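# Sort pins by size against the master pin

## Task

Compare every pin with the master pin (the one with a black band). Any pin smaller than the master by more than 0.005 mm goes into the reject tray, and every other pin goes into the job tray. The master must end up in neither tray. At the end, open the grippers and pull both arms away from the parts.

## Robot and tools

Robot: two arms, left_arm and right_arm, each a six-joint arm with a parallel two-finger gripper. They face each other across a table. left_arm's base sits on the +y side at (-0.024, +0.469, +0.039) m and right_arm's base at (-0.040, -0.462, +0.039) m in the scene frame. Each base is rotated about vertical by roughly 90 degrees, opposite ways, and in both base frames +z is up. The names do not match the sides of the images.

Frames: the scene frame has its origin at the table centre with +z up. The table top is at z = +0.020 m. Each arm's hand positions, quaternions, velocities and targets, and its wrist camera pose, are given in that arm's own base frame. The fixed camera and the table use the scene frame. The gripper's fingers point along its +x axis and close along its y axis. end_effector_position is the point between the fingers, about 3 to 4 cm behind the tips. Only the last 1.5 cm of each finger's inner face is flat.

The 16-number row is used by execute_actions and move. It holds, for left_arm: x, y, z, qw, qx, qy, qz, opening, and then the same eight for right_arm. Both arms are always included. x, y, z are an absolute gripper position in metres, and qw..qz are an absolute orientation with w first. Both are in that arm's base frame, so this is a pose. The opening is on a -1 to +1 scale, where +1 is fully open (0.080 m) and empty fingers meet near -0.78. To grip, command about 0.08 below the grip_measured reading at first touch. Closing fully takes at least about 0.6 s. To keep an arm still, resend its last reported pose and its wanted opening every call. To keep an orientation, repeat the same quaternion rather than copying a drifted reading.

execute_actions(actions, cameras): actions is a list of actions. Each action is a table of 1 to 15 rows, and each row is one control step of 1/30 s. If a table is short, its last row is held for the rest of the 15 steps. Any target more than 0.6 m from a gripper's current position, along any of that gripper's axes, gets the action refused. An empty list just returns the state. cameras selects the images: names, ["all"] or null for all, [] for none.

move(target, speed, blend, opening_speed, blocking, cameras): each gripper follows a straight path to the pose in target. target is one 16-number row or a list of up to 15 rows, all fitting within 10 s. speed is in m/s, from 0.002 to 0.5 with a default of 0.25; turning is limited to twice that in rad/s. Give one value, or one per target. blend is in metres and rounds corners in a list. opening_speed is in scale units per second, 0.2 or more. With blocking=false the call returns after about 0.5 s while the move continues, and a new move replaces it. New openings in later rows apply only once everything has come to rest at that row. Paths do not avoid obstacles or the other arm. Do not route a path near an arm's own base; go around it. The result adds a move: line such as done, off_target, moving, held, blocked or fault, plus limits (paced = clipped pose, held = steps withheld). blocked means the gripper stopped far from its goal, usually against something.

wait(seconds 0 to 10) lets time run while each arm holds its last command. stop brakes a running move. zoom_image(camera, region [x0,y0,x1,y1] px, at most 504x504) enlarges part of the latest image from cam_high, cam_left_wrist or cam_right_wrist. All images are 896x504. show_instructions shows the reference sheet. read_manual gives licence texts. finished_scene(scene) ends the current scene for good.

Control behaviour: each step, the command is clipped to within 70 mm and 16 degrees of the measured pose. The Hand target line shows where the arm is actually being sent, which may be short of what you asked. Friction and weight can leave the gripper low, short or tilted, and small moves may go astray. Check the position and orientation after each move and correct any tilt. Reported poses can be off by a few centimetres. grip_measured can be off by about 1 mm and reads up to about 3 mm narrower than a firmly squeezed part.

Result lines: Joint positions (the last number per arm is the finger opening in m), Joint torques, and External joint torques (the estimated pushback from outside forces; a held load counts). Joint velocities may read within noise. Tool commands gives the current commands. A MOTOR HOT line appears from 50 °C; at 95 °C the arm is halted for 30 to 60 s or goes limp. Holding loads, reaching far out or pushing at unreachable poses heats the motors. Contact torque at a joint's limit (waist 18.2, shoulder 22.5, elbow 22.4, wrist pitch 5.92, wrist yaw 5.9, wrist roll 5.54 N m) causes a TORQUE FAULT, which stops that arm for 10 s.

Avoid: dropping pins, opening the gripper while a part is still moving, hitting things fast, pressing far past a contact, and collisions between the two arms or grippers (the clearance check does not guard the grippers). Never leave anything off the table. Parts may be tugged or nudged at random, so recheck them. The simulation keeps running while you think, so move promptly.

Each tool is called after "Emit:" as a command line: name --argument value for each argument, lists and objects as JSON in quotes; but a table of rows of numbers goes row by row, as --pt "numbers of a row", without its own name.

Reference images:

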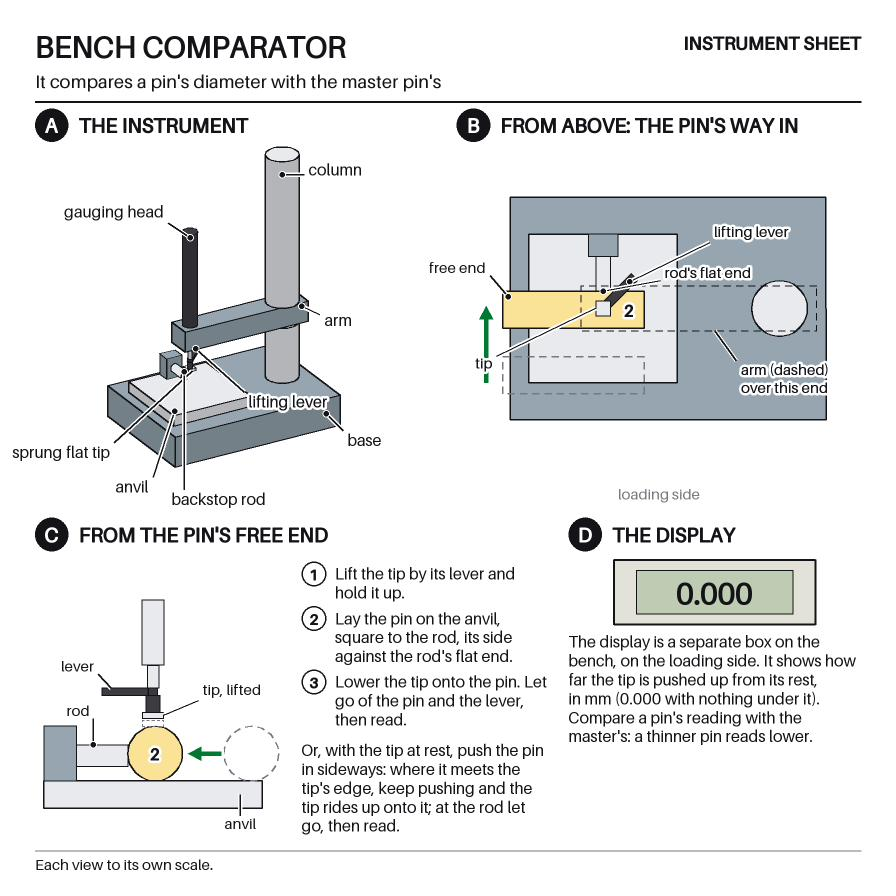

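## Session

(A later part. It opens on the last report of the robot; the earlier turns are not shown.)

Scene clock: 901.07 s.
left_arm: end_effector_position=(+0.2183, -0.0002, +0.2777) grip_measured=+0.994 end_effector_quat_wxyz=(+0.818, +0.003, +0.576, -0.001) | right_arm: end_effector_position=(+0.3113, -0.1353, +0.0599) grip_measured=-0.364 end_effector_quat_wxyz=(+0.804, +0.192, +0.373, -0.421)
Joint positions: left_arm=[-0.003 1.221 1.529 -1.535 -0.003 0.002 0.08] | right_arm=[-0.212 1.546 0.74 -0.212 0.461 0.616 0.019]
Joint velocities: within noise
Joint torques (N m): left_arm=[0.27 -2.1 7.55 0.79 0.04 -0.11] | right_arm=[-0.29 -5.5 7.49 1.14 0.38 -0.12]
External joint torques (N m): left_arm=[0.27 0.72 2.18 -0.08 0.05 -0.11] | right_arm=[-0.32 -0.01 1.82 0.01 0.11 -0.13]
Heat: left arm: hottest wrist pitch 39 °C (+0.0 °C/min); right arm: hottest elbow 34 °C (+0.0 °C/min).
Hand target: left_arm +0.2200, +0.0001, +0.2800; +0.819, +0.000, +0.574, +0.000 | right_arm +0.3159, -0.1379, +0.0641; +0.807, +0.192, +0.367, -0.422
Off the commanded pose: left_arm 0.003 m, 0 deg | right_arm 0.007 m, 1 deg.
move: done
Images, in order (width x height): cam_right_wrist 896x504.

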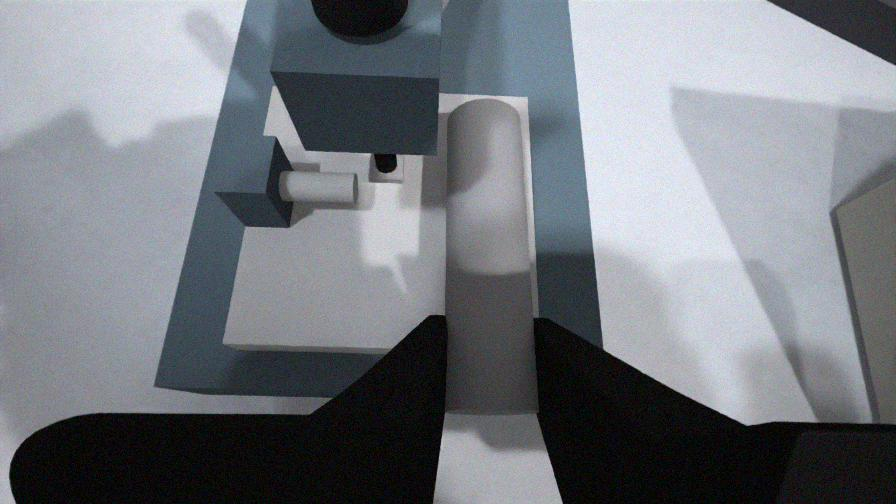

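Emit:
move --pt "0.22 0.0 0.28 0.8192 0 0.5736 0 0.994 0.3140 -0.1385 0.0545 0.8067 0.1918 0.3668 -0.4217 -0.55" --pt "0.22 0.0 0.28 0.8192 0 0.5736 0 0.994 0.3422 -0.1200 0.0545 0.8067 0.1918 0.3668 -0.4217 -0.55" --speed 0.03 --cameras '["cam_right_wrist"]'

Scene clock: 913.17 s.
left_arm: end_effector_position=(+0.2183, -0.0002, +0.2777) grip_measured=+0.994 end_effector_quat_wxyz=(+0.818, +0.003, +0.576, -0.001) | right_arm: end_effector_position=(+0.3359, -0.1248, +0.0557) grip_measured=-0.364 end_effector_quat_wxyz=(+0.803, +0.188, +0.365, -0.430)
Joint positions: left_arm=[-0.003 1.221 1.529 -1.535 -0.003 0.002 0.08] | right_arm=[-0.146 1.647 0.82 -0.213 0.518 0.684 0.019]
Joint velocities: within noise
Joint torques (N m): left_arm=[0.25 -2.1 7.52 0.79 0.06 -0.1] | right_arm=[1.18 -5.02 7.1 1.03 -0.13 0.13]
External joint torques (N m): left_arm=[0.25 0.68 2.16 -0.09 0.07 -0.1] | right_arm=[1.19 1.17 1.51 -0.06 -0.44 0.13]
Heat: left arm: hottest wrist pitch 39 °C (+0.0 °C/min); right arm: hottest elbow 34 °C (+0.0 °C/min).
Hand target: left_arm +0.2200, +0.0001, +0.2800; +0.819, +0.000, +0.574, +0.000 | right_arm +0.3420, -0.1199, +0.0546; +0.807, +0.192, +0.367, -0.422
Off the commanded pose: left_arm 0.003 m, 0 deg | right_arm 0.008 m, 1 deg.
move: done
Images, in order (width x height): cam_right_wrist 896x504.

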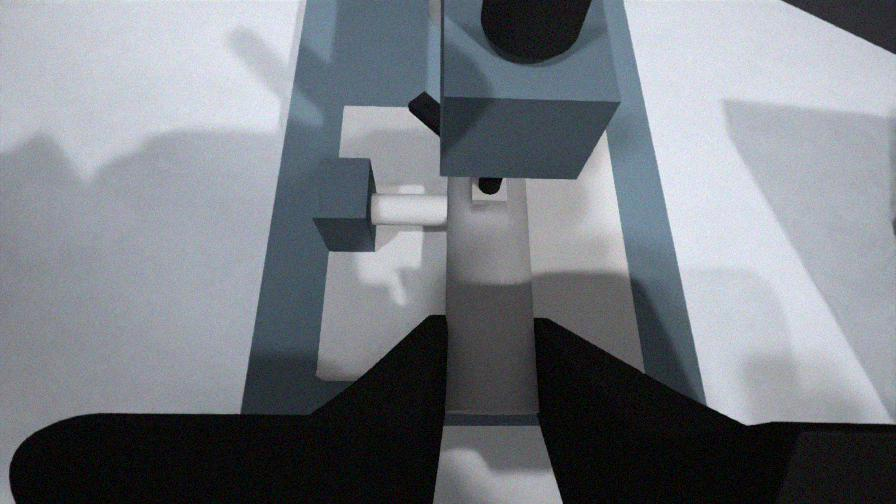

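Emit:
move --pt "0.22 0.0 0.28 0.8192 0 0.5736 0 0.994 0.3385 -0.1225 0.0555 0.8067 0.1918 0.3668 -0.4217 0.0" --pt "0.22 0.0 0.28 0.8192 0 0.5736 0 0.994 0.306 -0.082 0.115 0.8067 0.1918 0.3668 -0.4217 0.0" --pt "0.22 0.0 0.28 0.8192 0 0.5736 0 0.994 0.20 -0.08 0.17 0.7190 0.2573 0.3353 -0.5518 0.0" --speed '[0.02,0.1,0.2]' --blend '[0,0.02,0]' --opening_speed 0.4 --cameras '["cam_right_wrist"]'

Emit:
zoom_image --camera "cam_right_wrist" --region '[570, 60, 710, 150]'

Emit:
zoom_image --camera "cam_right_wrist" --region '[90, 90, 360, 310]'

Scene clock: 930.90 s.
left_arm: end_effector_position=(+0.2183, -0.0002, +0.2777) grip_measured=+0.994 end_effector_quat_wxyz=(+0.818, +0.003, +0.576, -0.001) | right_arm: end_effector_position=(+0.1989, -0.0804, +0.1663) grip_measured=-0.003 end_effector_quat_wxyz=(+0.716, +0.253, +0.342, -0.553)
Joint positions: left_arm=[-0.003 1.221 1.529 -1.535 -0.003 0.002 0.08] | right_arm=[0.073 1.159 0.934 -1.205 0.68 1.325 0.035]
Joint velocities: within noise
Joint torques (N m): left_arm=[0.21 -2.06 7.58 0.77 0.03 -0.12] | right_arm=[0.35 -3.77 6.86 0.16 0.59 0.17]
External joint torques (N m): left_arm=[0.21 0.75 2.19 -0.1 0.04 -0.12] | right_arm=[0.36 -0.95 0.94 -0.37 0.14 0.17]
Heat: left arm: hottest wrist pitch 39 °C (+0.0 °C/min); right arm: hottest elbow 36 °C (+2.0 °C/min).
Hand target: left_arm +0.2200, +0.0001, +0.2800; +0.819, +0.000, +0.574, +0.000 | right_arm +0.2000, -0.0800, +0.1700; +0.719, +0.257, +0.335, -0.552
Off the commanded pose: left_arm 0.003 m, 0 deg | right_arm 0.004 m, 1 deg.
move: done
Images, in order (width x height): cam_right_wrist 896x504.

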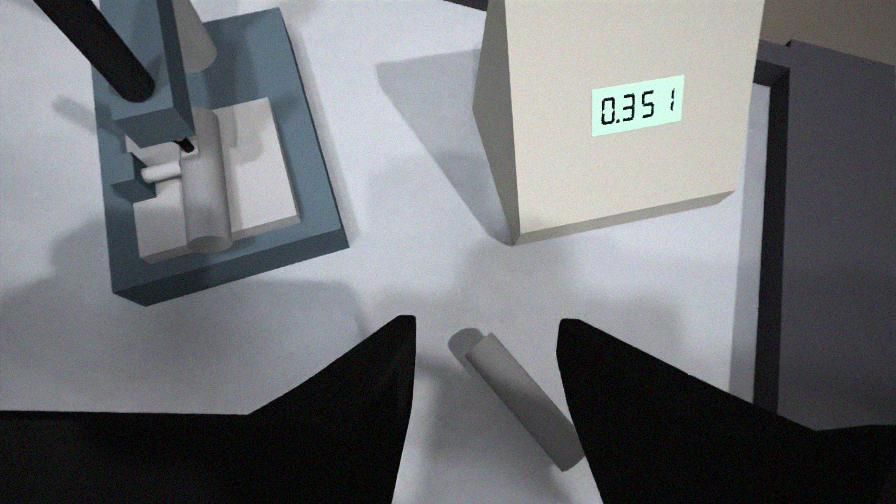

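Scaled by 3.600 from the camera's 896x504 image, which has a finer 1280x720 frame.

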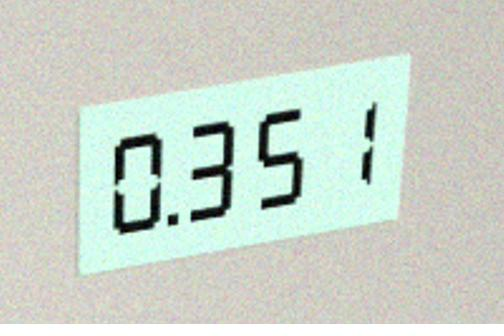

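Scaled by 1.867 from the camera's 896x504 image, which has a finer 1280x720 frame.

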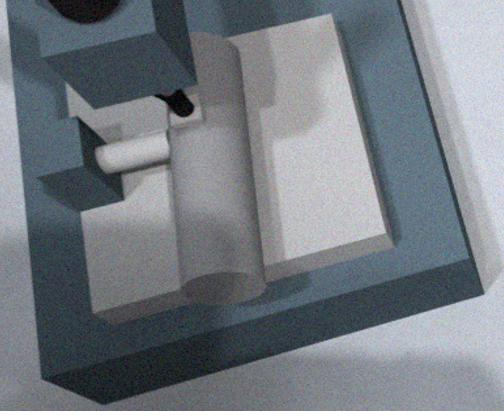

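Emit:
move --pt "0.22 0.0 0.28 0.8192 0 0.5736 0 0.994 0.302 -0.081 0.115 0.8067 0.1918 0.3668 -0.4217 0.0" --pt "0.22 0.0 0.28 0.8192 0 0.5736 0 0.994 0.3325 -0.1255 0.0515 0.8067 0.1918 0.3668 -0.4217 0.0" --speed '[0.2,0.08]' --blend '[0.01,0]' --cameras '["cam_right_wrist"]'

Scene clock: 959.00 s.
left_arm: end_effector_position=(+0.2183, -0.0002, +0.2777) grip_measured=+0.994 end_effector_quat_wxyz=(+0.818, +0.003, +0.576, -0.001) | right_arm: end_effector_position=(+0.3351, -0.1249, +0.0569) grip_measured=-0.003 end_effector_quat_wxyz=(+0.810, +0.195, +0.359, -0.421)
Joint positions: left_arm=[-0.003 1.221 1.529 -1.535 -0.003 0.002 0.08] | right_arm=[-0.156 1.626 0.796 -0.181 0.495 0.669 0.035]
Joint velocities: within noise
Joint torques (N m): left_arm=[0.26 -2.11 7.52 0.8 0.04 -0.11] | right_arm=[-0.37 -5.26 4.65 0.9 0.23 -0.16]
External joint torques (N m): left_arm=[0.25 0.7 2.09 -0.1 0.05 -0.11] | right_arm=[-0.39 0.82 -1 -0.24 -0.05 -0.16]
Heat: left arm: hottest wrist pitch 39 °C (+0.0 °C/min); right arm: hottest elbow 38 °C (+5.0 °C/min).
Hand target: left_arm +0.2200, +0.0001, +0.2800; +0.819, +0.000, +0.574, +0.000 | right_arm +0.3325, -0.1255, +0.0516; +0.807, +0.192, +0.367, -0.422
Off the commanded pose: left_arm 0.003 m, 0 deg | right_arm 0.006 m, 1 deg.
move: done
Images, in order (width x height): cam_right_wrist 896x504.

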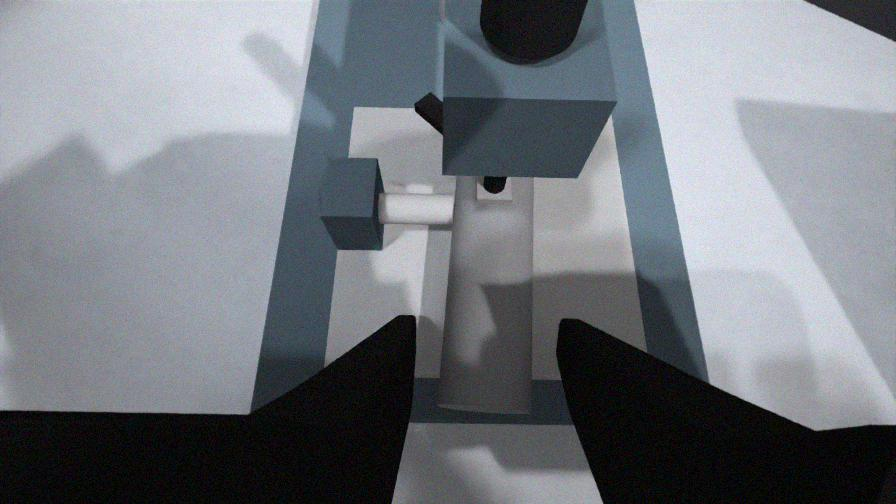

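Emit:
move --pt "0.22 0.0 0.28 0.8192 0 0.5736 0 0.994 0.3325 -0.1255 0.0515 0.8067 0.1918 0.3668 -0.4217 -0.55" --pt "0.22 0.0 0.28 0.8192 0 0.5736 0 0.994 0.314 -0.138 0.0545 0.8067 0.1918 0.3668 -0.4217 -0.55" --pt "0.22 0.0 0.28 0.8192 0 0.5736 0 0.994 0.290 -0.10 0.10 0.8067 0.1918 0.3668 -0.4217 -0.55" --pt "0.22 0.0 0.28 0.8192 0 0.5736 0 0.994 0.29 0.05 0.13 0.8554 0.1416 0.3889 -0.3113 -0.55" --pt "0.22 0.0 0.28 0.8192 0 0.5736 0 0.994 0.388 0.205 0.07 0.9065 -0.0362 0.4131 0.0794 -0.55" --speed '[0.05,0.05,0.15,0.2,0.2]' --blend '[0,0.005,0.02,0.03,0]' --opening_speed 0.8

Scene clock: 980.03 s.
left_arm: end_effector_position=(+0.2183, -0.0002, +0.2777) grip_measured=+0.994 end_effector_quat_wxyz=(+0.818, +0.003, +0.576, -0.001) | right_arm: end_effector_position=(+0.3837, +0.2012, +0.0660) grip_measured=-0.364 end_effector_quat_wxyz=(+0.904, -0.037, +0.420, +0.076)
Joint positions: left_arm=[-0.003 1.221 1.529 -1.535 -0.003 0.002 0.08] | right_arm=[0.571 1.808 1.047 -0.151 0.257 0.313 0.019]
Joint velocities: within noise
Joint torques (N m): left_arm=[0.24 -2.1 7.54 0.78 0.04 -0.11] | right_arm=[0.23 -7.75 7.87 1.32 0.13 -0.15]
External joint torques (N m): left_arm=[0.23 0.71 2.1 -0.13 0.05 -0.11] | right_arm=[0.19 0.1 1.83 0 -0.01 -0.15]
Heat: left arm: hottest elbow 39 °C (+1.0 °C/min); right arm: hottest elbow 36 °C (+1.0 °C/min).
Hand target: left_arm +0.2200, +0.0001, +0.2800; +0.819, +0.000, +0.574, +0.000 | right_arm +0.3879, +0.2049, +0.0701; +0.907, -0.036, +0.413, +0.079
Off the commanded pose: left_arm 0.003 m, 0 deg | right_arm 0.007 m, 1 deg.
move: done

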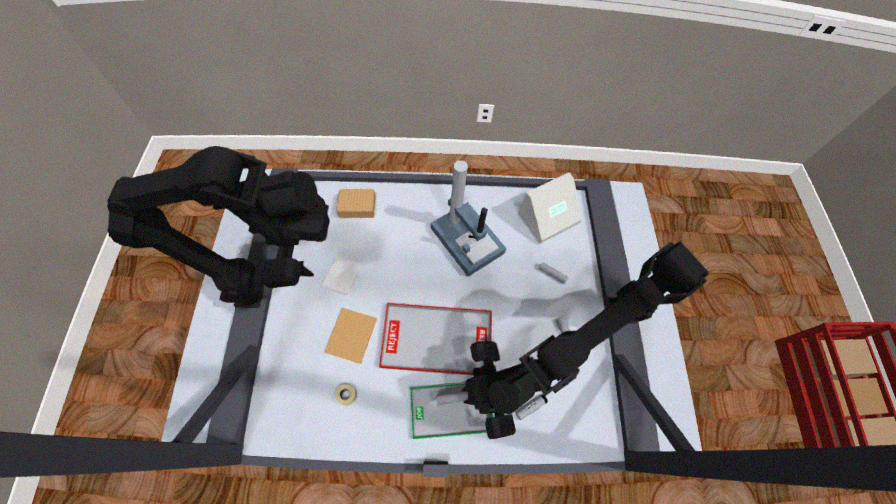

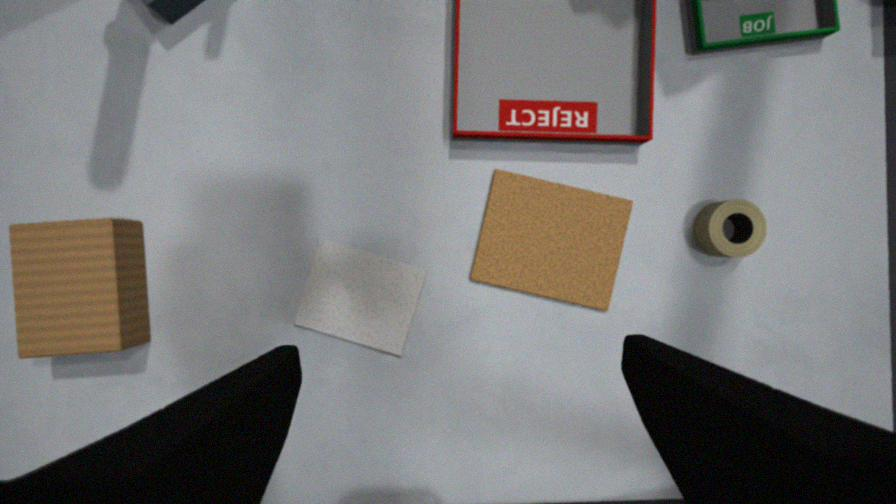

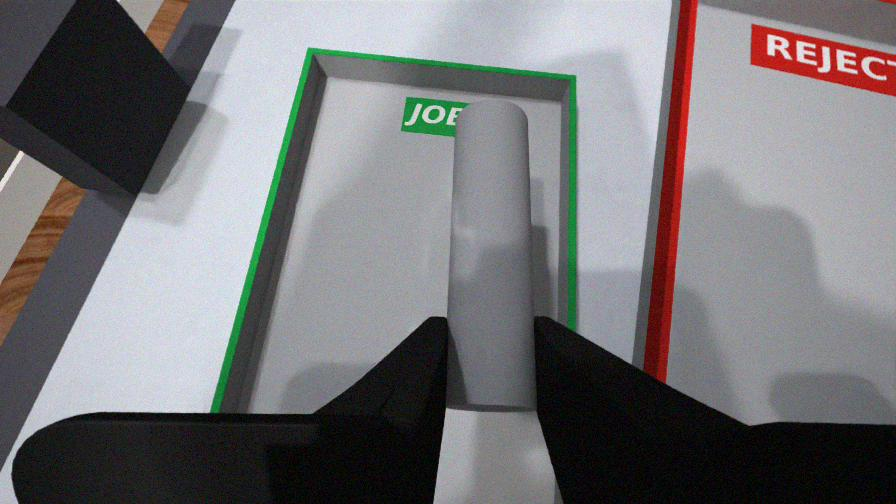

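Emit:
move --pt "0.22 0.0 0.28 0.8192 0 0.5736 0 0.994 0.395 0.222 0.045 0.9083 -0.0358 0.4093 0.0796 -0.55" --pt "0.22 0.0 0.28 0.8192 0 0.5736 0 0.994 0.395 0.222 0.020 0.9083 -0.0358 0.4093 0.0796 -0.55" --speed '[0.1,0.04]' --cameras '["cam_right_wrist"]'

Scene clock: 991.13 s.
left_arm: end_effector_position=(+0.2183, -0.0002, +0.2777) grip_measured=+0.994 end_effector_quat_wxyz=(+0.818, +0.003, +0.576, -0.001) | right_arm: end_effector_position=(+0.3959, +0.2221, +0.0235) grip_measured=-0.364 end_effector_quat_wxyz=(+0.909, -0.036, +0.408, +0.082)
Joint positions: left_arm=[-0.003 1.221 1.529 -1.535 -0.003 0.002 0.08] | right_arm=[0.602 1.967 1.047 0.032 0.275 0.325 0.019]
Joint velocities: within noise
Joint torques (N m): left_arm=[0.29 -2.09 7.58 0.78 0.05 -0.11] | right_arm=[0.14 -8.21 4.95 1.3 0.27 0.17]
External joint torques (N m): left_arm=[0.3 0.7 2.17 -0.12 0.06 -0.11] | right_arm=[0.09 0.31 -0.61 -0.03 0.12 0.17]
Heat: left arm: hottest elbow 39 °C (+1.0 °C/min); right arm: hottest elbow 36 °C (+0.0 °C/min).
Hand target: left_arm +0.2200, +0.0001, +0.2800; +0.819, +0.000, +0.574, +0.000 | right_arm +0.3950, +0.2219, +0.0200; +0.908, -0.036, +0.409, +0.079
Off the commanded pose: left_arm 0.003 m, 0 deg | right_arm 0.004 m, 0 deg.
move: done
Images, in order (width x height): cam_right_wrist 896x504.

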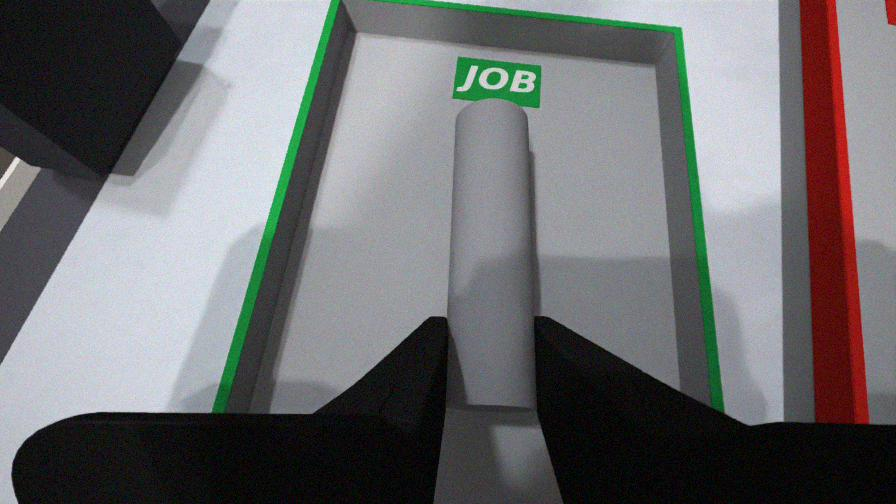

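Emit:
move --pt "0.22 0.0 0.28 0.8192 0 0.5736 0 0.994 0.395 0.214 0.020 0.9083 -0.0358 0.4093 0.0796 -0.55" --pt "0.22 0.0 0.28 0.8192 0 0.5736 0 0.994 0.395 0.213 0.015 0.9083 -0.0358 0.4093 0.0796 -0.55" --speed '[0.04,0.03]' --cameras '["cam_right_wrist"]'

Scene clock: 1009.37 s.
left_arm: end_effector_position=(+0.2183, -0.0002, +0.2777) grip_measured=+0.994 end_effector_quat_wxyz=(+0.818, +0.003, +0.576, -0.001) | right_arm: end_effector_position=(+0.3963, +0.2197, +0.0210) grip_measured=-0.364 end_effector_quat_wxyz=(+0.911, -0.031, +0.403, +0.086)
Joint positions: left_arm=[-0.003 1.221 1.529 -1.535 -0.003 0.002 0.08] | right_arm=[0.593 1.967 1.025 0.07 0.264 0.318 0.019]
Joint velocities: within noise
Joint torques (N m): left_arm=[0.23 -2.08 7.58 0.79 0.05 -0.11] | right_arm=[-0.97 -8.44 3.78 0.97 0.24 -0.15]
External joint torques (N m): left_arm=[0.22 0.74 2.17 -0.09 0.05 -0.11] | right_arm=[-0.96 0.04 -1.72 -0.37 0.09 -0.15]
Heat: left arm: hottest elbow 39 °C (+1.0 °C/min); right arm: hottest shoulder 37 °C (+4.0 °C/min).
Hand target: left_arm +0.2200, +0.0001, +0.2800; +0.819, +0.000, +0.574, +0.000 | right_arm +0.3948, +0.2131, +0.0150; +0.908, -0.036, +0.409, +0.080
Off the commanded pose: left_arm 0.003 m, 0 deg | right_arm 0.009 m, 1 deg.
move: off_target (right_arm)
Images, in order (width x height): cam_right_wrist 896x504.

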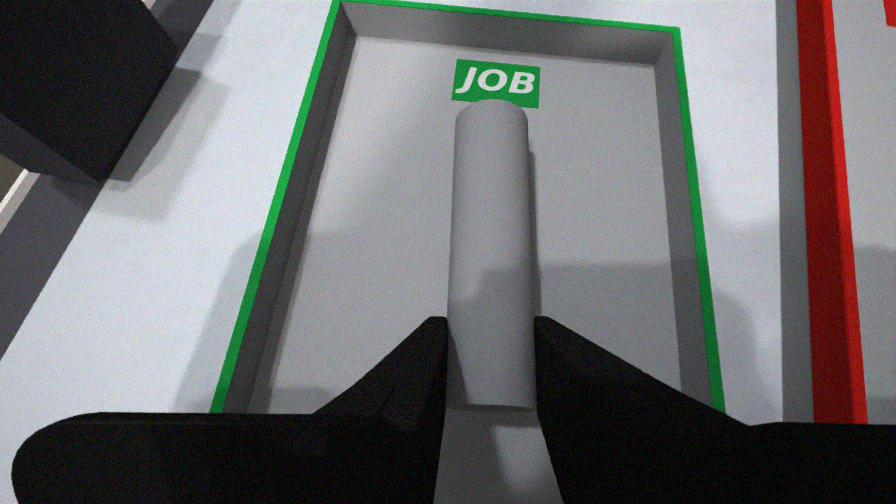

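Emit:
move --pt "0.22 0.0 0.28 0.8192 0 0.5736 0 0.994 0.395 0.2185 0.0185 0.9083 -0.0358 0.4093 0.0796 -0.55" --pt "0.22 0.0 0.28 0.8192 0 0.5736 0 0.994 0.395 0.2185 0.0185 0.9083 -0.0358 0.4093 0.0796 -0.1" --pt "0.22 0.0 0.28 0.8192 0 0.5736 0 0.994 0.355 0.211 0.070 0.9083 -0.0358 0.4093 0.0796 -0.1" --speed '[0.04,0.03,0.1]' --opening_speed 0.4 --cameras '["cam_right_wrist"]'

Scene clock: 1034.20 s.
left_arm: end_effector_position=(+0.2183, -0.0002, +0.2777) grip_measured=+0.994 end_effector_quat_wxyz=(+0.818, +0.003, +0.576, -0.001) | right_arm: end_effector_position=(+0.3574, +0.2116, +0.0688) grip_measured=-0.103 end_effector_quat_wxyz=(+0.908, -0.037, +0.410, +0.080)
Joint positions: left_arm=[-0.003 1.221 1.529 -1.535 -0.003 0.002 0.08] | right_arm=[0.643 1.743 0.968 -0.129 0.303 0.359 0.03]
Joint velocities: within noise
Joint torques (N m): left_arm=[0.21 -2.08 7.55 0.78 0.05 -0.11] | right_arm=[0.34 -9.03 4.86 0.85 0.24 0.18]
External joint torques (N m): left_arm=[0.18 0.68 2.2 -0.1 0.07 -0.11] | right_arm=[0.39 -1.77 -1.08 -0.44 0.07 0.17]
Heat: left arm: hottest elbow 39 °C (+0.0 °C/min); right arm: hottest shoulder 40 °C (+7.1 °C/min).
Hand target: left_arm +0.2200, +0.0001, +0.2800; +0.819, +0.000, +0.574, +0.000 | right_arm +0.3551, +0.2111, +0.0700; +0.908, -0.036, +0.409, +0.080
Off the commanded pose: left_arm 0.003 m, 0 deg | right_arm 0.003 m, 0 deg.
move: done
Images, in order (width x height): cam_right_wrist 896x504.

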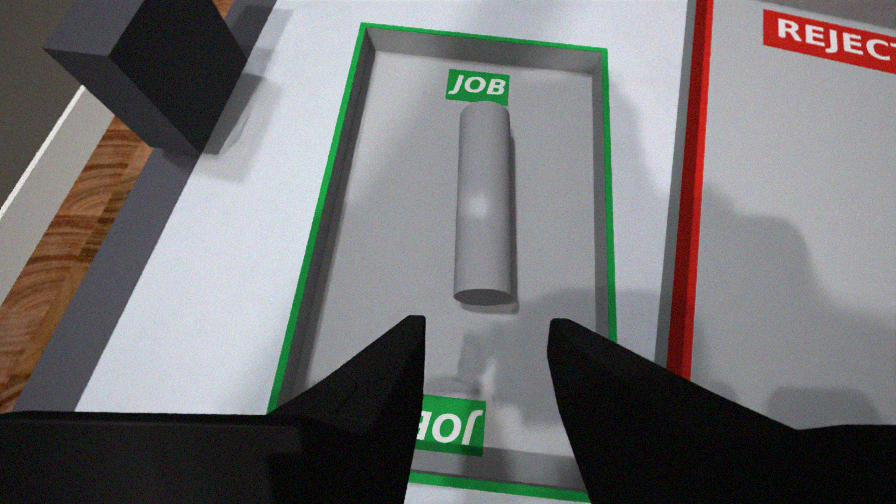

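Emit:
move --pt "0.22 0.0 0.28 0.8192 0 0.5736 0 0.994 0.25 0.10 0.15 0.78 0.05 0.60 -0.07 0.1" --pt "0.22 0.0 0.28 0.8192 0 0.5736 0 0.994 0.145 0.062 0.10 0.5721 0.4156 0.5721 -0.4156 0.1" --speed '[0.2,0.2]' --blend '[0.03,0]' --cameras '["cam_right_wrist","cam_high"]'

Scene clock: 1052.87 s.
left_arm: end_effector_position=(+0.2183, -0.0002, +0.2777) grip_measured=+0.994 end_effector_quat_wxyz=(+0.818, +0.003, +0.576, -0.001) | right_arm: end_effector_position=(+0.1471, +0.0632, +0.1013) grip_measured=+0.097 end_effector_quat_wxyz=(+0.575, +0.414, +0.573, -0.412)
Joint positions: left_arm=[-0.003 1.221 1.529 -1.535 -0.003 0.002 0.08] | right_arm=[0.407 1.133 0.801 -1.235 0.002 1.655 0.039]
Joint velocities: within noise
Joint torques (N m): left_arm=[0.23 -2.06 7.56 0.78 0.03 -0.11] | right_arm=[-0.34 -3.4 4.48 -0.05 -0.03 0.16]
External joint torques (N m): left_arm=[0.24 0.69 2.2 -0.1 0.03 -0.11] | right_arm=[-0.34 -1 -1.17 -0.35 -0.08 0.16]
Heat: left arm: hottest elbow 39 °C (+0.0 °C/min); right arm: hottest shoulder 41 °C (+7.0 °C/min).
Hand target: left_arm +0.2200, +0.0001, +0.2800; +0.819, +0.000, +0.574, +0.000 | right_arm +0.1450, +0.0620, +0.1000; +0.572, +0.416, +0.572, -0.416
Off the commanded pose: left_arm 0.003 m, 0 deg | right_arm 0.003 m, 1 deg.
move: done
Images, in order (width x height): cam_high 896x504, cam_right_wrist 896x504.

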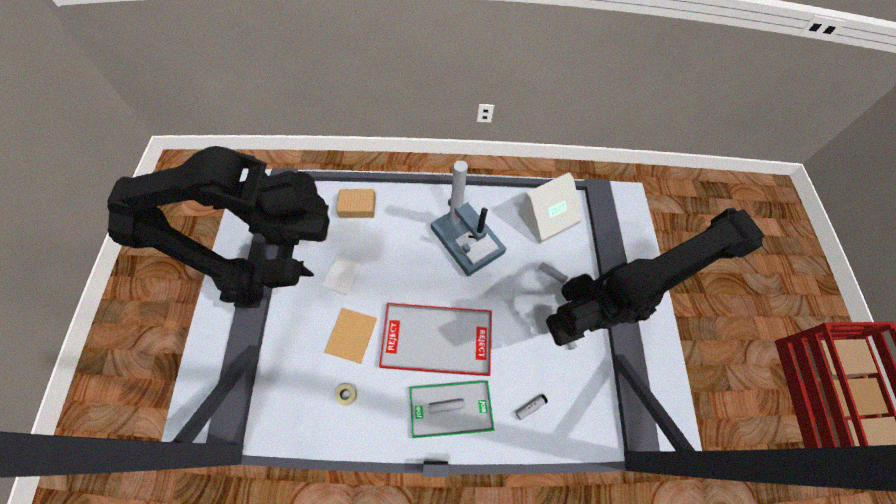

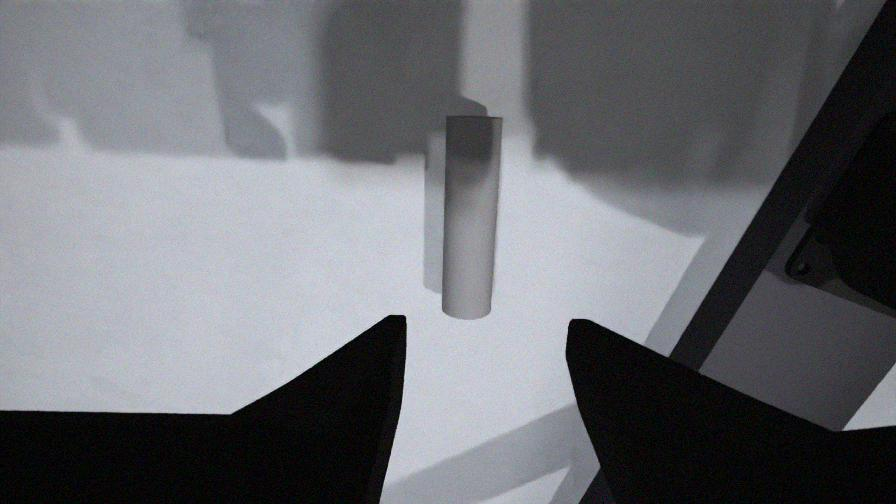

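Emit:
move --pt "0.22 0.0 0.28 0.8192 0 0.5736 0 0.994 0.1450 0.062 0.0145 0.5721 0.4156 0.5721 -0.4156 0.1" --pt "0.22 0.0 0.28 0.8192 0 0.5736 0 0.994 0.1450 0.062 0.0145 0.5721 0.4156 0.5721 -0.4156 -0.55" --pt "0.22 0.0 0.28 0.8192 0 0.5736 0 0.994 0.1500 0.06 0.05 0.5721 0.4156 0.5721 -0.4156 -0.55" --pt "0.22 0.0 0.28 0.8192 0 0.5736 0 0.994 0.288 -0.028 0.05 0.6645 0.2418 0.6645 -0.2418 -0.55" --pt "0.22 0.0 0.28 0.8192 0 0.5736 0 0.994 0.288 -0.028 0.018 0.6645 0.2418 0.6645 -0.2418 -0.55" --speed '[0.12,0.05,0.1,0.2,0.08]' --blend '[0,0,0.01,0.01,0]' --opening_speed 0.8 --cameras '["cam_right_wrist"]'

Scene clock: 1077.77 s.
left_arm: end_effector_position=(+0.2183, -0.0002, +0.2777) grip_measured=+0.994 end_effector_quat_wxyz=(+0.818, +0.003, +0.576, -0.001) | right_arm: end_effector_position=(+0.2895, -0.0274, +0.0205) grip_measured=-0.366 end_effector_quat_wxyz=(+0.667, +0.243, +0.661, -0.242)
Joint positions: left_arm=[-0.003 1.221 1.529 -1.535 -0.003 0.002 0.08] | right_arm=[-0.093 1.759 1.004 -0.808 0.002 0.606 0.019]
Joint velocities: within noise
Joint torques (N m): left_arm=[0.26 -2.11 7.55 0.78 0.04 -0.1] | right_arm=[-0.31 -6.22 4.41 0.22 -0.05 -0.14]
External joint torques (N m): left_arm=[0.28 0.69 2.16 -0.11 0.04 -0.1] | right_arm=[-0.34 0.34 -0.7 -0.14 -0.07 -0.14]
Heat: left arm: hottest elbow 39 °C (+0.0 °C/min); right arm: hottest shoulder 37 °C (-1.0 °C/min).
Hand target: left_arm +0.2200, +0.0001, +0.2800; +0.819, +0.000, +0.574, +0.000 | right_arm +0.2880, -0.0279, +0.0180; +0.664, +0.242, +0.665, -0.242
Off the commanded pose: left_arm 0.003 m, 0 deg | right_arm 0.003 m, 0 deg.
move: done
Images, in order (width x height): cam_right_wrist 896x504.

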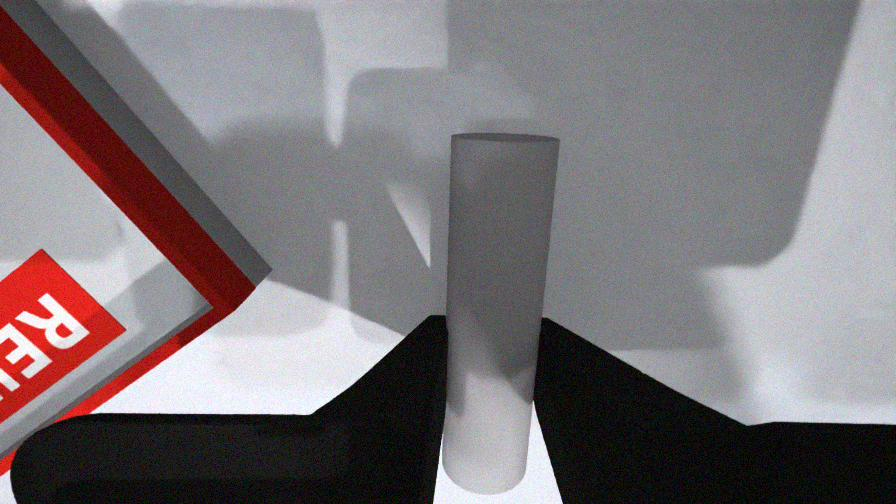

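Emit:
move --pt "0.22 0.0 0.28 0.8192 0 0.5736 0 0.994 0.288 -0.028 0.0155 0.6645 0.2418 0.6645 -0.2418 -0.55" --pt "0.22 0.0 0.28 0.8192 0 0.5736 0 0.994 0.288 -0.028 0.0155 0.6645 0.2418 0.6645 -0.2418 0.0" --pt "0.22 0.0 0.28 0.8192 0 0.5736 0 0.994 0.28 -0.02 0.09 0.6645 0.2418 0.6645 -0.2418 0.0" --pt "0.22 0.0 0.28 0.8192 0 0.5736 0 0.994 0.2635 -0.005 0.045 0.8554 0.1416 0.3889 -0.3113 0.0" --speed '[0.05,0.05,0.2,0.2]' --blend '[0,0,0.02,0]' --opening_speed 0.8 --cameras '["cam_right_wrist"]'

Scene clock: 1093.53 s.
left_arm: end_effector_position=(+0.2183, -0.0002, +0.2777) grip_measured=+0.994 end_effector_quat_wxyz=(+0.818, +0.003, +0.576, -0.001) | right_arm: end_effector_position=(+0.2654, -0.0050, +0.0456) grip_measured=-0.003 end_effector_quat_wxyz=(+0.855, +0.141, +0.390, -0.311)
Joint positions: left_arm=[-0.003 1.221 1.529 -1.535 -0.003 0.002 0.08] | right_arm=[0.299 1.341 0.512 -0.301 0.583 0.86 0.035]
Joint velocities: within noise
Joint torques (N m): left_arm=[0.21 -2.07 7.56 0.78 0.04 -0.11] | right_arm=[0.39 -4.81 4.28 0.75 0.5 0.17]
External joint torques (N m): left_arm=[0.21 0.75 2.14 -0.11 0.04 -0.11] | right_arm=[0.37 -1.09 -1.15 -0.2 0.14 0.17]
Heat: left arm: hottest elbow 39 °C (+0.0 °C/min); right arm: hottest shoulder 37 °C (-3.0 °C/min).
Hand target: left_arm +0.2200, +0.0001, +0.2800; +0.819, +0.000, +0.574, +0.000 | right_arm +0.2636, -0.0050, +0.0450; +0.855, +0.142, +0.389, -0.311
Off the commanded pose: left_arm 0.003 m, 0 deg | right_arm 0.002 m, 0 deg.
move: done
Images, in order (width x height): cam_right_wrist 896x504.

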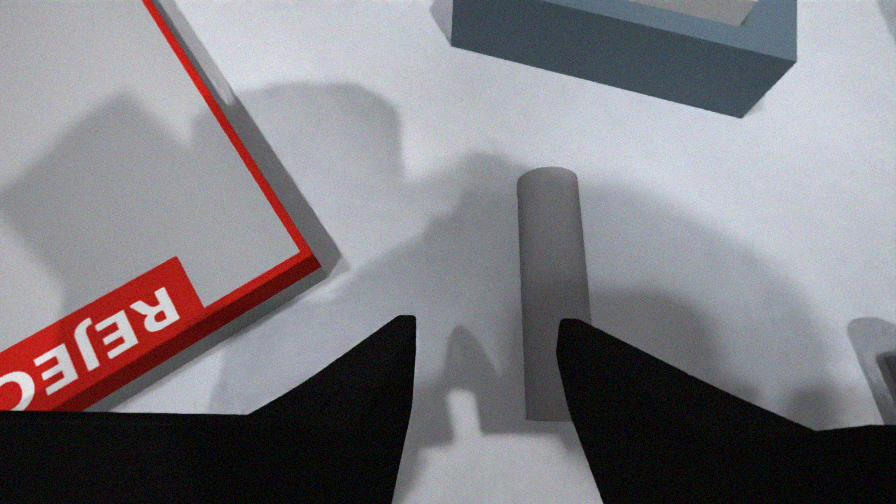

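Emit:
move --pt "0.22 0.0 0.28 0.8192 0 0.5736 0 0.994 0.248 -0.0245 0.045 0.8499 0.1483 0.3864 -0.3262 0.1" --pt "0.22 0.0 0.28 0.8192 0 0.5736 0 0.994 0.2475 -0.0245 0.020 0.8499 0.1483 0.3864 -0.3262 0.0" --speed '[0.1,0.1]' --cameras '["cam_right_wrist"]'

Scene clock: 1114.73 s.
left_arm: end_effector_position=(+0.2183, -0.0002, +0.2777) grip_measured=+0.994 end_effector_quat_wxyz=(+0.818, +0.003, +0.576, -0.001) | right_arm: end_effector_position=(+0.2504, -0.0231, +0.0236) grip_measured=+0.003 end_effector_quat_wxyz=(+0.852, +0.153, +0.381, -0.325)
Joint positions: left_arm=[-0.003 1.221 1.529 -1.535 -0.003 0.002 0.08] | right_arm=[0.239 1.332 0.386 -0.154 0.574 0.836 0.035]
Joint velocities: within noise
Joint torques (N m): left_arm=[0.24 -2.1 7.59 0.78 0.05 -0.12] | right_arm=[-0.33 -2.83 3.98 0.81 0.32 -0.14]
External joint torques (N m): left_arm=[0.24 0.63 2.24 -0.11 0.05 -0.12] | right_arm=[-0.34 0.47 -1.11 -0.18 -0.02 -0.14]
Heat: left arm: hottest elbow 39 °C (+0.0 °C/min); right arm: hottest shoulder 35 °C (-6.0 °C/min).
Hand target: left_arm +0.2200, +0.0001, +0.2800; +0.819, +0.000, +0.574, +0.000 | right_arm +0.2475, -0.0244, +0.0201; +0.850, +0.148, +0.386, -0.326
Off the commanded pose: left_arm 0.003 m, 0 deg | right_arm 0.005 m, 1 deg.
move: done
Images, in order (width x height): cam_right_wrist 896x504.

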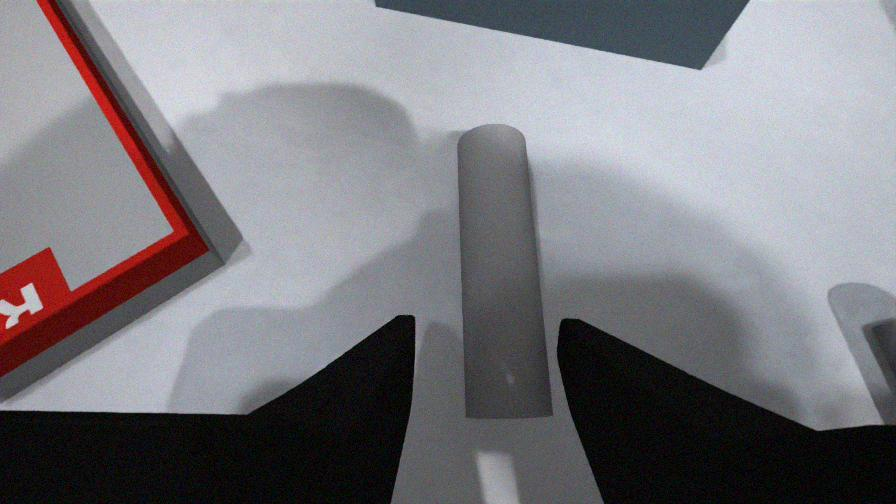

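Emit:
move --pt "0.22 0.0 0.28 0.8192 0 0.5736 0 0.994 0.245 -0.0275 0.0100 0.8499 0.1483 0.3864 -0.3262 0.0" --pt "0.22 0.0 0.28 0.8192 0 0.5736 0 0.994 0.245 -0.0275 0.0100 0.8499 0.1483 0.3864 -0.3262 -0.55" --speed '[0.08,0.05]' --opening_speed 0.8 --cameras '["cam_right_wrist"]'

Scene clock: 1124.03 s.
left_arm: end_effector_position=(+0.2183, -0.0002, +0.2777) grip_measured=+0.994 end_effector_quat_wxyz=(+0.818, +0.003, +0.576, -0.001) | right_arm: end_effector_position=(+0.2479, -0.0262, +0.0135) grip_measured=-0.363 end_effector_quat_wxyz=(+0.852, +0.153, +0.381, -0.325)
Joint positions: left_arm=[-0.003 1.221 1.529 -1.535 -0.003 0.002 0.08] | right_arm=[0.225 1.361 0.351 -0.081 0.568 0.822 0.019]
Joint velocities: within noise
Joint torques (N m): left_arm=[0.23 -2.1 7.54 0.78 0.05 -0.11] | right_arm=[-0.31 -2.85 3.82 0.78 0.31 -0.14]
External joint torques (N m): left_arm=[0.23 0.72 2.12 -0.11 0.05 -0.11] | right_arm=[-0.31 0.46 -1.06 -0.22 -0.03 -0.14]
Heat: left arm: hottest elbow 39 °C (+0.0 °C/min); right arm: hottest shoulder 34 °C (-5.1 °C/min).
Hand target: left_arm +0.2200, +0.0001, +0.2800; +0.819, +0.000, +0.574, +0.000 | right_arm +0.2449, -0.0275, +0.0101; +0.850, +0.148, +0.386, -0.326
Off the commanded pose: left_arm 0.003 m, 0 deg | right_arm 0.005 m, 1 deg.
move: done
Images, in order (width x height): cam_right_wrist 896x504.

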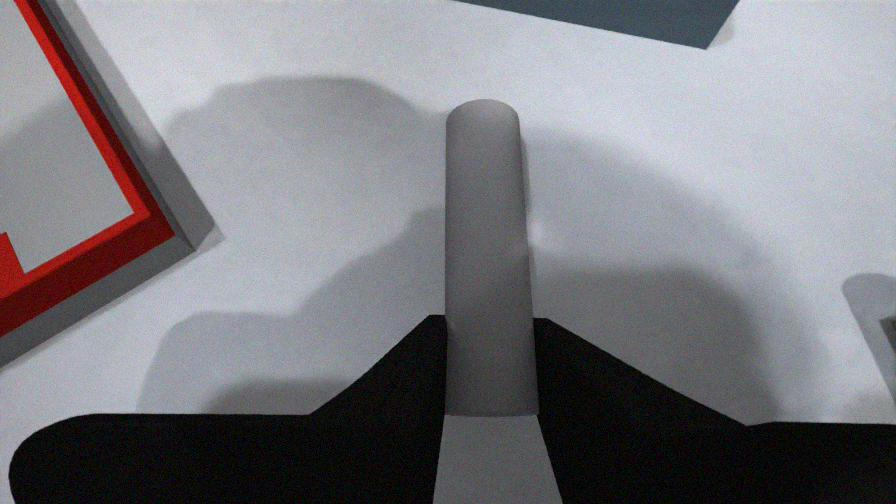

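Same grip. Lift, approach, and view at start.

Emit:
move --pt "0.22 0.0 0.28 0.8192 0 0.5736 0 0.994 0.243 -0.022 0.08 0.8499 0.1483 0.3864 -0.3262 -0.55" --pt "0.22 0.0 0.28 0.8192 0 0.5736 0 0.994 0.2665 -0.069 0.075 0.8067 0.1918 0.3668 -0.4217 -0.55" --pt "0.22 0.0 0.28 0.8192 0 0.5736 0 0.994 0.316 -0.138 0.064 0.8067 0.1918 0.3668 -0.4217 -0.55" --speed '[0.1,0.15,0.1]' --blend '[0.01,0.01,0]' --cameras '["cam_right_wrist"]'

Scene clock: 1134.97 s.
left_arm: end_effector_position=(+0.2183, -0.0002, +0.2777) grip_measured=+0.994 end_effector_quat_wxyz=(+0.818, +0.003, +0.576, -0.001) | right_arm: end_effector_position=(+0.3113, -0.1353, +0.0599) grip_measured=-0.363 end_effector_quat_wxyz=(+0.804, +0.192, +0.373, -0.421)
Joint positions: left_arm=[-0.003 1.221 1.529 -1.535 -0.003 0.002 0.08] | right_arm=[-0.212 1.546 0.74 -0.212 0.461 0.616 0.019]
Joint velocities: within noise
Joint torques (N m): left_arm=[0.23 -2.08 7.54 0.78 0.06 -0.12] | right_arm=[-0.41 -5.48 7.38 1.14 0.38 -0.14]
External joint torques (N m): left_arm=[0.23 0.72 2.14 -0.11 0.06 -0.12] | right_arm=[-0.41 0.07 1.63 -0.01 0.11 -0.15]
Heat: left arm: hottest elbow 39 °C (+0.0 °C/min); right arm: hottest shoulder 34 °C (-3.0 °C/min).
Hand target: left_arm +0.2200, +0.0001, +0.2800; +0.819, +0.000, +0.574, +0.000 | right_arm +0.3159, -0.1379, +0.0641; +0.807, +0.192, +0.367, -0.422
Off the commanded pose: left_arm 0.003 m, 0 deg | right_arm 0.007 m, 1 deg.
move: done
Images, in order (width x height): cam_right_wrist 896x504.

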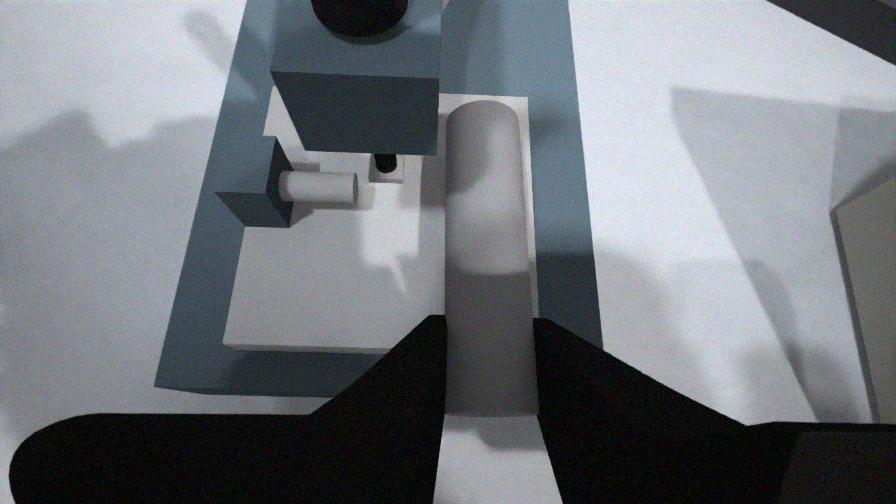

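Identical. Slide in, check.

Emit:
move --pt "0.22 0.0 0.28 0.8192 0 0.5736 0 0.994 0.3140 -0.1385 0.0545 0.8067 0.1918 0.3668 -0.4217 -0.55" --pt "0.22 0.0 0.28 0.8192 0 0.5736 0 0.994 0.3422 -0.1200 0.0545 0.8067 0.1918 0.3668 -0.4217 -0.55" --speed 0.03 --cameras '["cam_right_wrist"]'

Emit:
move --pt "0.22 0.0 0.28 0.8192 0 0.5736 0 0.994 0.3385 -0.1225 0.0555 0.8067 0.1918 0.3668 -0.4217 0.0" --pt "0.22 0.0 0.28 0.8192 0 0.5736 0 0.994 0.306 -0.082 0.115 0.8067 0.1918 0.3668 -0.4217 0.0" --pt "0.22 0.0 0.28 0.8192 0 0.5736 0 0.994 0.20 -0.08 0.17 0.7190 0.2573 0.3353 -0.5518 0.0" --speed '[0.02,0.1,0.2]' --blend '[0,0.02,0]' --opening_speed 0.4 --cameras '["cam_right_wrist"]'

Emit:
zoom_image --camera "cam_right_wrist" --region '[570, 60, 710, 150]'

Scene clock: 1147.73 s.
left_arm: end_effector_position=(+0.2183, -0.0002, +0.2777) grip_measured=+0.994 end_effector_quat_wxyz=(+0.818, +0.003, +0.576, -0.001) | right_arm: end_effector_position=(+0.3356, -0.1250, +0.0557) grip_measured=-0.363 end_effector_quat_wxyz=(+0.803, +0.188, +0.365, -0.431)
Joint positions: left_arm=[-0.003 1.221 1.529 -1.535 -0.003 0.002 0.08] | right_arm=[-0.147 1.647 0.819 -0.213 0.519 0.684 0.019]
Joint velocities: within noise
Joint torques (N m): left_arm=[0.25 -2.05 7.57 0.79 0.05 -0.11] | right_arm=[1.26 -4.99 7.03 1.06 -0.18 0.11]
External joint torques (N m): left_arm=[0.25 0.8 2.16 -0.08 0.05 -0.11] | right_arm=[1.27 1.16 1.46 -0.02 -0.47 0.11]
Heat: left arm: hottest elbow 39 °C (+0.0 °C/min); right arm: hottest elbow 35 °C (+1.0 °C/min).
Hand target: left_arm +0.2200, +0.0001, +0.2800; +0.819, +0.000, +0.574, +0.000 | right_arm +0.3419, -0.1199, +0.0545; +0.807, +0.192, +0.367, -0.422
Off the commanded pose: left_arm 0.003 m, 0 deg | right_arm 0.008 m, 1 deg.
move: done
Images, in order (width x height): cam_right_wrist 896x504.

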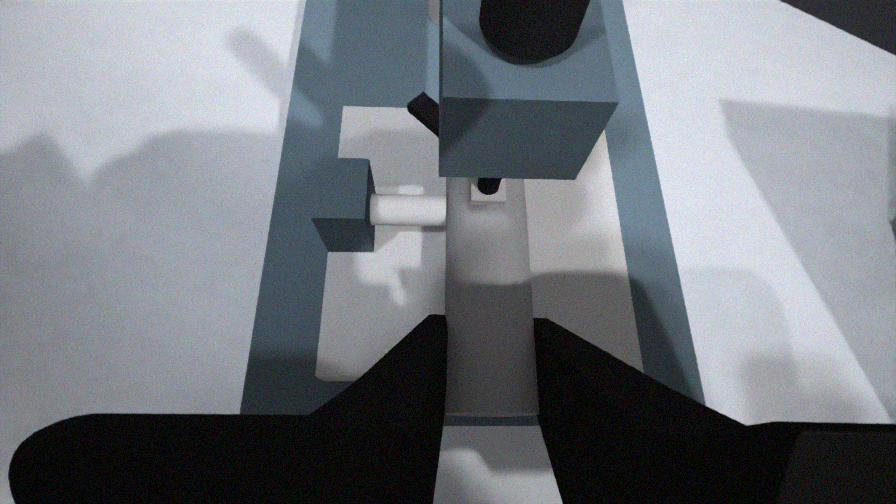

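Scene clock: 1151.70 s.
left_arm: end_effector_position=(+0.2183, -0.0002, +0.2777) grip_measured=+0.994 end_effector_quat_wxyz=(+0.818, +0.003, +0.576, -0.001) | right_arm: end_effector_position=(+0.1989, -0.0804, +0.1663) grip_measured=-0.003 end_effector_quat_wxyz=(+0.716, +0.253, +0.342, -0.553)
Joint positions: left_arm=[-0.003 1.221 1.529 -1.535 -0.003 0.002 0.08] | right_arm=[0.073 1.159 0.934 -1.205 0.68 1.325 0.035]
Joint velocities: within noise
Joint torques (N m): left_arm=[0.21 -2.1 7.54 0.78 0.05 -0.11] | right_arm=[0.4 -3.78 6.86 0.17 0.57 0.18]
External joint torques (N m): left_arm=[0.22 0.7 2.18 -0.08 0.05 -0.11] | right_arm=[0.38 -0.99 0.95 -0.36 0.13 0.18]
Heat: left arm: hottest elbow 39 °C (+0.0 °C/min); right arm: hottest elbow 35 °C (+1.0 °C/min).
Hand target: left_arm +0.2200, +0.0001, +0.2800; +0.819, +0.000, +0.574, +0.000 | right_arm +0.2000, -0.0800, +0.1699; +0.719, +0.257, +0.335, -0.552
Off the commanded pose: left_arm 0.003 m, 0 deg | right_arm 0.004 m, 1 deg.
move: done
Images, in order (width x height): cam_right_wrist 896x504.

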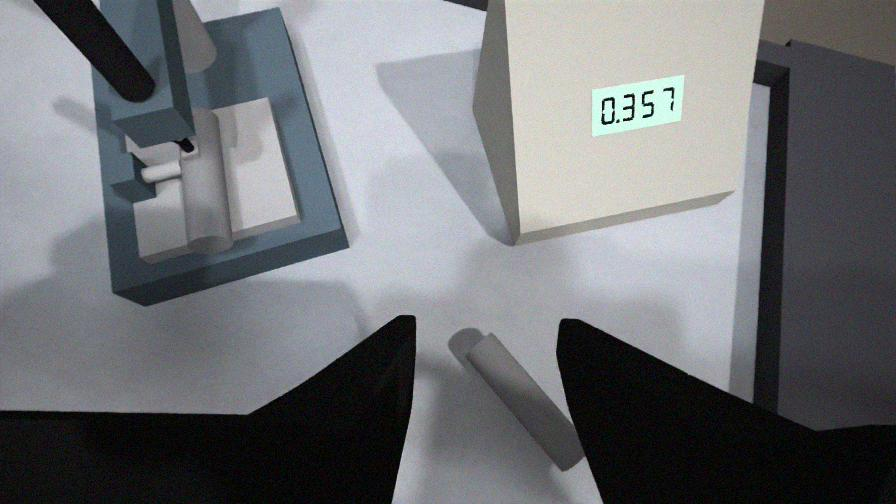

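Scaled by 3.600 from the camera's 896x504 image, which has a finer 1280x720 frame.

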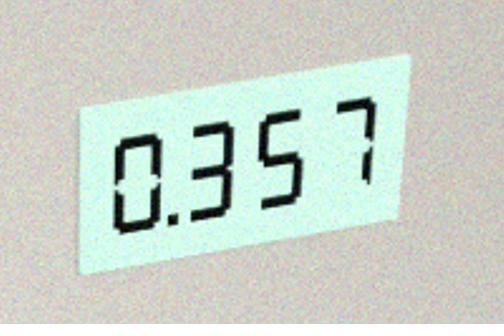

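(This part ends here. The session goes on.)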